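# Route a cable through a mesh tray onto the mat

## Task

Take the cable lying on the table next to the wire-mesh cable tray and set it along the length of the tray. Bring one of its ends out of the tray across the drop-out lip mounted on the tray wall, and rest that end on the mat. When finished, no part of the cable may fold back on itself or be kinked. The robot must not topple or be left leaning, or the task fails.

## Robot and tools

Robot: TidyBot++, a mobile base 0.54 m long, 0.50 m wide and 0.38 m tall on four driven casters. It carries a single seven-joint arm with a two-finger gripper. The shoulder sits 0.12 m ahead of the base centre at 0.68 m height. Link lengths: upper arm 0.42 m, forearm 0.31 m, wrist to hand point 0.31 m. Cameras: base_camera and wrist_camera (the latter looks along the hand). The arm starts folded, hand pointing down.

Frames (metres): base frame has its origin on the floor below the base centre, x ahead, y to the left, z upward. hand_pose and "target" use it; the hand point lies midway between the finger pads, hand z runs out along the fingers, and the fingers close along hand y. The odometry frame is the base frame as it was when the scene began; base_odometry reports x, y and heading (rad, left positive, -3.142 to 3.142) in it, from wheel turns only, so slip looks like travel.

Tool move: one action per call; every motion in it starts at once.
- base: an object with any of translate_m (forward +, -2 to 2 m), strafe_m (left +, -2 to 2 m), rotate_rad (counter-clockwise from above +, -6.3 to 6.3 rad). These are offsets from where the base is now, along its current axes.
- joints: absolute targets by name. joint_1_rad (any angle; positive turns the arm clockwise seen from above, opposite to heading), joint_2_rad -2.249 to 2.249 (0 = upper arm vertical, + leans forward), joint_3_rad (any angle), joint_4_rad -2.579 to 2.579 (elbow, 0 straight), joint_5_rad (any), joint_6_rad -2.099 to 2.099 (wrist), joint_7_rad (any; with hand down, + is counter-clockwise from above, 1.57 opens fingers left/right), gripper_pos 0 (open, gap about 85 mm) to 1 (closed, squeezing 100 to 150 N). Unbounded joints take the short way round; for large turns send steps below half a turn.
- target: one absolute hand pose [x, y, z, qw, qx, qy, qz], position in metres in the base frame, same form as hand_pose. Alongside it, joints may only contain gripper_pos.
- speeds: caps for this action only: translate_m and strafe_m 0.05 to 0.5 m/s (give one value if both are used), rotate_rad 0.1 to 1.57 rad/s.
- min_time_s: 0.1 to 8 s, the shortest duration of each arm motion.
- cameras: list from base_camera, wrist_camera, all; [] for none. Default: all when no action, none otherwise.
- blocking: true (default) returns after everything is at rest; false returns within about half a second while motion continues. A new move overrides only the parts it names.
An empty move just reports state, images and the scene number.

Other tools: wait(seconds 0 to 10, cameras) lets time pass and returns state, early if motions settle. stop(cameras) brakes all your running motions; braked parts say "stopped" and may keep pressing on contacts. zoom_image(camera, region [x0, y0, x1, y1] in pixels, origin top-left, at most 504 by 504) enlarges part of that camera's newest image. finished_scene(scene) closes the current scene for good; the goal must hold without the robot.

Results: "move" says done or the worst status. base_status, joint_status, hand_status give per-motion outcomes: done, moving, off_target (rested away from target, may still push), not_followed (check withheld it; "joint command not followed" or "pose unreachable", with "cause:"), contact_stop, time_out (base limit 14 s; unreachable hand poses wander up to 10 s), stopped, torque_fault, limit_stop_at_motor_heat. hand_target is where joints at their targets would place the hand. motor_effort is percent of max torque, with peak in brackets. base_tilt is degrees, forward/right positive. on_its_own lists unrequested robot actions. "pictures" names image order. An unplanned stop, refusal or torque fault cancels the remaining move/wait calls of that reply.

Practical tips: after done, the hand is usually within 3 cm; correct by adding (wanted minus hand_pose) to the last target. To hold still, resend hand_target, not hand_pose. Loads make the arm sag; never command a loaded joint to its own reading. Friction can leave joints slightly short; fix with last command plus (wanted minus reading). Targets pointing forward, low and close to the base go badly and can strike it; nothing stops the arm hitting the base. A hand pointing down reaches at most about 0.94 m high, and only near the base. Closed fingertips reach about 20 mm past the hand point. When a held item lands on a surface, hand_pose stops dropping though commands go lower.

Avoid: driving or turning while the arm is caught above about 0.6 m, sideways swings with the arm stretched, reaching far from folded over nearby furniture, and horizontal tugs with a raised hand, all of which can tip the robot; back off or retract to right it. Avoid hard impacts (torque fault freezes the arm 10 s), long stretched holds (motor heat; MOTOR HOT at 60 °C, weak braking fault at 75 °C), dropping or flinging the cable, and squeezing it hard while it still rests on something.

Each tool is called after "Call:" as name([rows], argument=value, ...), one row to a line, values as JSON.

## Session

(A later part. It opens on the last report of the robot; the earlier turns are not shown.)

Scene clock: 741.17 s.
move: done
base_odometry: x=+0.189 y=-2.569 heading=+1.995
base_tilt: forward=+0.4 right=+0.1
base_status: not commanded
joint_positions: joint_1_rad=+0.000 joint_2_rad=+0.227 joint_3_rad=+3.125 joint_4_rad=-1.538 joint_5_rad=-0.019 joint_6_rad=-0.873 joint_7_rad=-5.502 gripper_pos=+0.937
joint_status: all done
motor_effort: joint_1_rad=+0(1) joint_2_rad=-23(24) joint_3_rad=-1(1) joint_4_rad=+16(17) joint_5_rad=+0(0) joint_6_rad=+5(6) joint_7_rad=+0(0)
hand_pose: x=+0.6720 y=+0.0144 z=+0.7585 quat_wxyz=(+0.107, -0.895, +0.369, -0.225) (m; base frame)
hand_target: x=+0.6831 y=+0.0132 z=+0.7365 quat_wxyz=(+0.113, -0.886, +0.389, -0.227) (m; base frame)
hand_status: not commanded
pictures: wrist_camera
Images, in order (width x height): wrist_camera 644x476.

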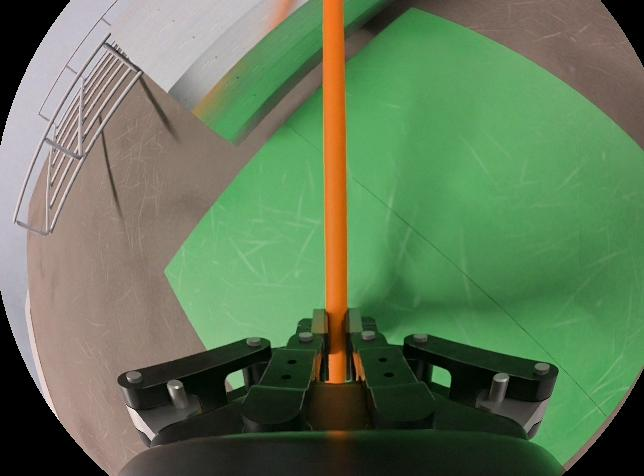

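Call:
move(joints={"joint_2_rad": 0.255, "joint_4_rad": -1.40, "joint_6_rad": -0.92}, min_time_s=0.8)

Call:
move(base={"strafe_m": -0.075, "translate_m": -0.01}, speeds={"strafe_m": 0.15})

Call:
move(joints={"joint_2_rad": 0.26, "joint_4_rad": -1.57, "joint_6_rad": -0.79}, min_time_s=1.0, cameras=["wrist_camera"])

Scene clock: 745.03 s.
move: done
base_odometry: x=+0.189 y=-2.569 heading=+1.995
base_tilt: forward=+0.4 right=+0.2
base_status: not commanded
joint_positions: joint_1_rad=+0.000 joint_2_rad=+0.230 joint_3_rad=+3.125 joint_4_rad=-1.440 joint_5_rad=-0.019 joint_6_rad=-0.874 joint_7_rad=-5.502 gripper_pos=+0.937
joint_status: all done
motor_effort: joint_1_rad=+1(1) joint_2_rad=-26(26) joint_3_rad=-1(1) joint_4_rad=+18(19) joint_5_rad=+0(1) joint_6_rad=+7(8) joint_7_rad=+0(0)
hand_pose: x=+0.7024 y=+0.0147 z=+0.8028 quat_wxyz=(+0.125, -0.884, +0.364, -0.266) (m; base frame)
hand_target: x=+0.7051 y=+0.0138 z=+0.8000 quat_wxyz=(+0.125, -0.880, +0.385, -0.250) (m; base frame)
hand_status: not commanded
pictures: none

Scene clock: 746.13 s.
move: done
base_odometry: x=+0.262 y=-2.547 heading=+1.995
base_tilt: forward=+0.5 right=+0.2
base_status: done
joint_positions: joint_1_rad=-0.002 joint_2_rad=+0.230 joint_3_rad=+3.125 joint_4_rad=-1.440 joint_5_rad=-0.019 joint_6_rad=-0.874 joint_7_rad=-5.502 gripper_pos=+0.937
joint_status: not commanded
motor_effort: joint_1_rad=+1(4) joint_2_rad=-25(26) joint_3_rad=-1(2) joint_4_rad=+17(18) joint_5_rad=-1(1) joint_6_rad=+7(7) joint_7_rad=+0(0)
hand_pose: x=+0.7023 y=+0.0157 z=+0.8027 quat_wxyz=(+0.125, -0.884, +0.364, -0.266) (m; base frame)
hand_target: x=+0.7051 y=+0.0138 z=+0.8000 quat_wxyz=(+0.125, -0.880, +0.385, -0.250) (m; base frame)
hand_status: not commanded
pictures: none

Scene clock: 747.43 s.
move: done
base_odometry: x=+0.262 y=-2.547 heading=+1.995
base_tilt: forward=+0.5 right=+0.1
base_status: not commanded
joint_positions: joint_1_rad=-0.002 joint_2_rad=+0.230 joint_3_rad=+3.125 joint_4_rad=-1.539 joint_5_rad=-0.019 joint_6_rad=-0.855 joint_7_rad=-5.502 gripper_pos=+0.937
joint_status: all done
motor_effort: joint_1_rad=+0(1) joint_2_rad=-23(26) joint_3_rad=-1(1) joint_4_rad=+16(18) joint_5_rad=+0(1) joint_6_rad=+5(8) joint_7_rad=+0(0)
hand_pose: x=+0.6768 y=+0.0153 z=+0.7589 quat_wxyz=(+0.110, -0.894, +0.368, -0.231) (m; base frame)
hand_target: x=+0.6858 y=+0.0132 z=+0.7381 quat_wxyz=(+0.115, -0.885, +0.389, -0.231) (m; base frame)
hand_status: not commanded
pictures: wrist_camera
Images, in order (width x height): wrist_camera 644x476.

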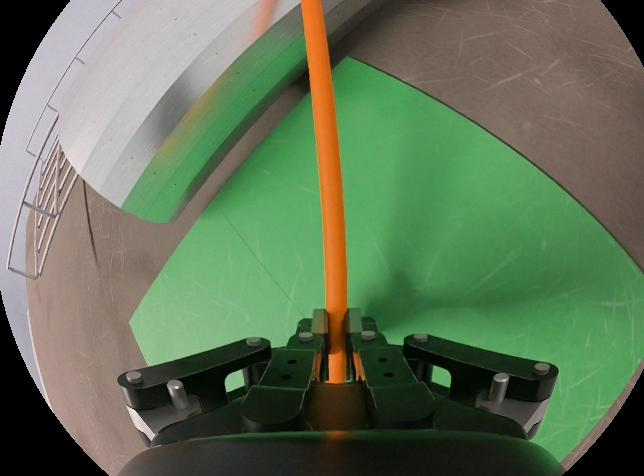

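Release and retreat to inspect.

Call:
move(joints={"gripper_pos": 0.6})

Call:
move(joints={"joint_2_rad": 0.15, "joint_4_rad": -1.2, "joint_6_rad": -1.2, "gripper_pos": 0.4}, min_time_s=1.2)

Call:
move(base={"translate_m": -0.05, "strafe_m": -0.3}, joints={"joint_2_rad": -0.1, "joint_4_rad": -0.9, "joint_6_rad": -1.65, "joint_7_rad": 1.57, "gripper_pos": 0.0}, cameras=["wrist_camera"])

Call:
zoom_image(camera="wrist_camera", region=[120, 230, 340, 420])

Call:
zoom_image(camera="wrist_camera", region=[300, 60, 644, 230])

Scene clock: 751.53 s.
move: done
base_odometry: x=+0.262 y=-2.547 heading=+1.995
base_tilt: forward=+0.4 right=+0.2
base_status: not commanded
joint_positions: joint_1_rad=-0.002 joint_2_rad=+0.231 joint_3_rad=+3.125 joint_4_rad=-1.541 joint_5_rad=-0.019 joint_6_rad=-0.855 joint_7_rad=-5.502 gripper_pos=+0.600
joint_status: all done
motor_effort: joint_1_rad=+0(1) joint_2_rad=-25(25) joint_3_rad=-1(2) joint_4_rad=+17(17) joint_5_rad=-1(1) joint_6_rad=+6(6) joint_7_rad=+0(0)
hand_pose: x=+0.6764 y=+0.0153 z=+0.7582 quat_wxyz=(+0.110, -0.894, +0.368, -0.230) (m; base frame)
hand_target: x=+0.6858 y=+0.0132 z=+0.7381 quat_wxyz=(+0.115, -0.885, +0.389, -0.231) (m; base frame)
hand_status: not commanded
pictures: none

Scene clock: 753.07 s.
move: done
base_odometry: x=+0.262 y=-2.547 heading=+1.995
base_tilt: forward=+0.5 right=+0.1
base_status: not commanded
joint_positions: joint_1_rad=-0.002 joint_2_rad=+0.144 joint_3_rad=+3.125 joint_4_rad=-1.240 joint_5_rad=-0.019 joint_6_rad=-1.119 joint_7_rad=-5.502 gripper_pos=+0.400
joint_status: all done
motor_effort: joint_1_rad=+0(0) joint_2_rad=-22(27) joint_3_rad=-1(2) joint_4_rad=+17(19) joint_5_rad=-1(1) joint_6_rad=+7(7) joint_7_rad=+0(0)
hand_pose: x=+0.6733 y=+0.0160 z=+0.9069 quat_wxyz=(+0.133, -0.879, +0.359, -0.285) (m; base frame)
hand_target: x=+0.6618 y=+0.0141 z=+0.9084 quat_wxyz=(+0.129, -0.877, +0.381, -0.261) (m; base frame)
hand_status: not commanded
pictures: none

Scene clock: 754.97 s.
move: done
base_odometry: x=+0.556 y=-2.469 heading=+1.994
base_tilt: forward=+0.4 right=+0.2
base_status: done
joint_positions: joint_1_rad=+0.001 joint_2_rad=-0.112 joint_3_rad=+3.125 joint_4_rad=-0.931 joint_5_rad=-0.019 joint_6_rad=-1.569 joint_7_rad=-4.757 gripper_pos=+0.000
joint_status: all done
motor_effort: joint_1_rad=+0(2) joint_2_rad=-11(26) joint_3_rad=-1(2) joint_4_rad=+15(19) joint_5_rad=-1(2) joint_6_rad=+7(10) joint_7_rad=+0(1)
hand_pose: x=+0.5145 y=+0.0142 z=+1.0874 quat_wxyz=(+0.019, -0.930, +0.010, -0.367) (m; base frame)
hand_target: x=+0.5007 y=+0.0135 z=+1.0797 quat_wxyz=(+0.011, -0.941, -0.011, -0.339) (m; base frame)
hand_status: not commanded
pictures: wrist_camera
Images, in order (width x height): wrist_camera 644x476.

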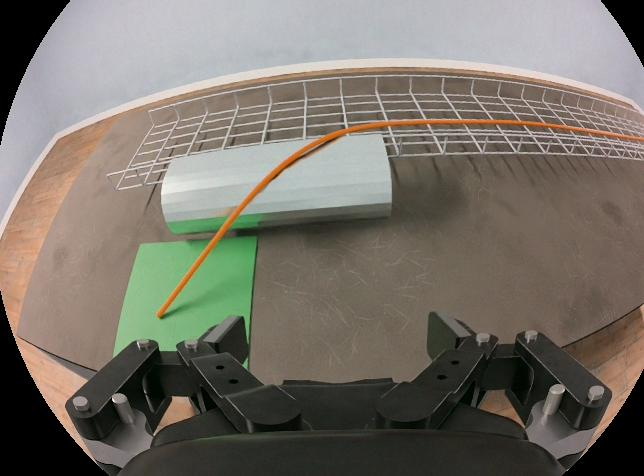

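Scaled by 2.291.

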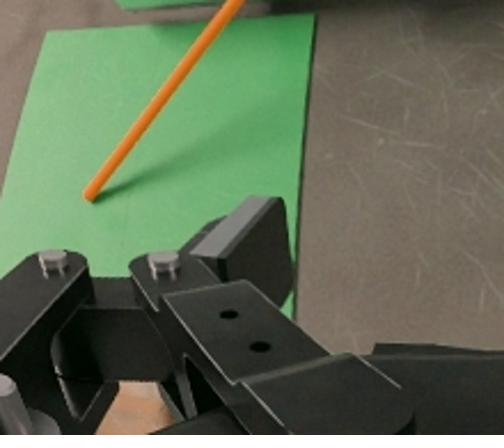

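Scaled by 1.465.

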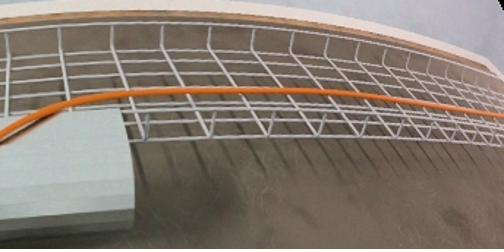

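Call:
move(base={"translate_m": -0.1, "strafe_m": -0.9}, cameras=["wrist_camera"])

Call:
zoom_image(camera="wrist_camera", region=[330, 70, 644, 230])

Call:
zoom_image(camera="wrist_camera", region=[0, 70, 330, 280])

Scene clock: 762.40 s.
move: done
base_odometry: x=+1.418 y=-2.191 heading=+1.994
base_tilt: forward=+0.4 right=+0.2
base_status: done
joint_positions: joint_1_rad=+0.001 joint_2_rad=-0.112 joint_3_rad=+3.125 joint_4_rad=-0.931 joint_5_rad=-0.019 joint_6_rad=-1.570 joint_7_rad=-4.756 gripper_pos=+0.000
joint_status: not commanded
motor_effort: joint_1_rad=+0(1) joint_2_rad=-10(12) joint_3_rad=-1(2) joint_4_rad=+14(15) joint_5_rad=-1(2) joint_6_rad=+7(8) joint_7_rad=+0(0)
hand_pose: x=+0.5142 y=+0.0142 z=+1.0871 quat_wxyz=(+0.019, -0.930, +0.009, -0.367) (m; base frame)
hand_target: x=+0.5007 y=+0.0135 z=+1.0797 quat_wxyz=(+0.011, -0.941, -0.011, -0.339) (m; base frame)
hand_status: not commanded
pictures: wrist_camera
Images, in order (width x height): wrist_camera 644x476.

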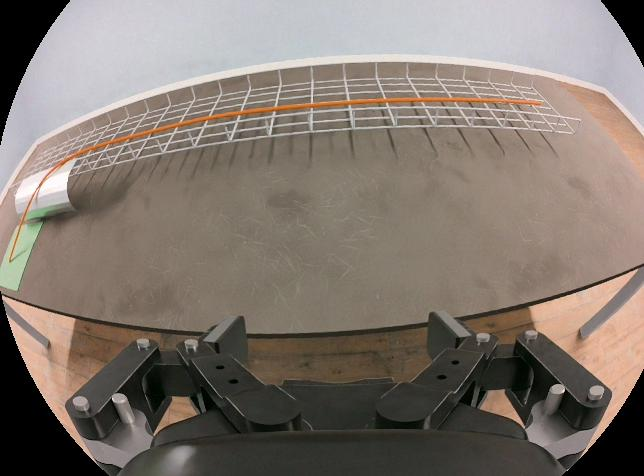

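Scaled by 1.605.

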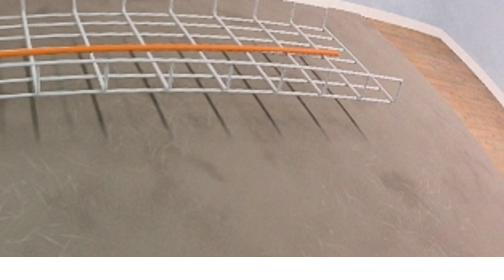

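Scaled by 1.527.

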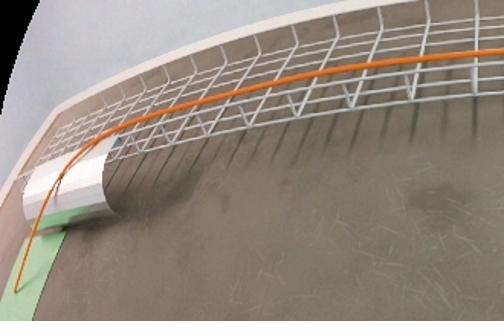

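Call:
finished_scene(scene=2)

The scene is finished: the task was done.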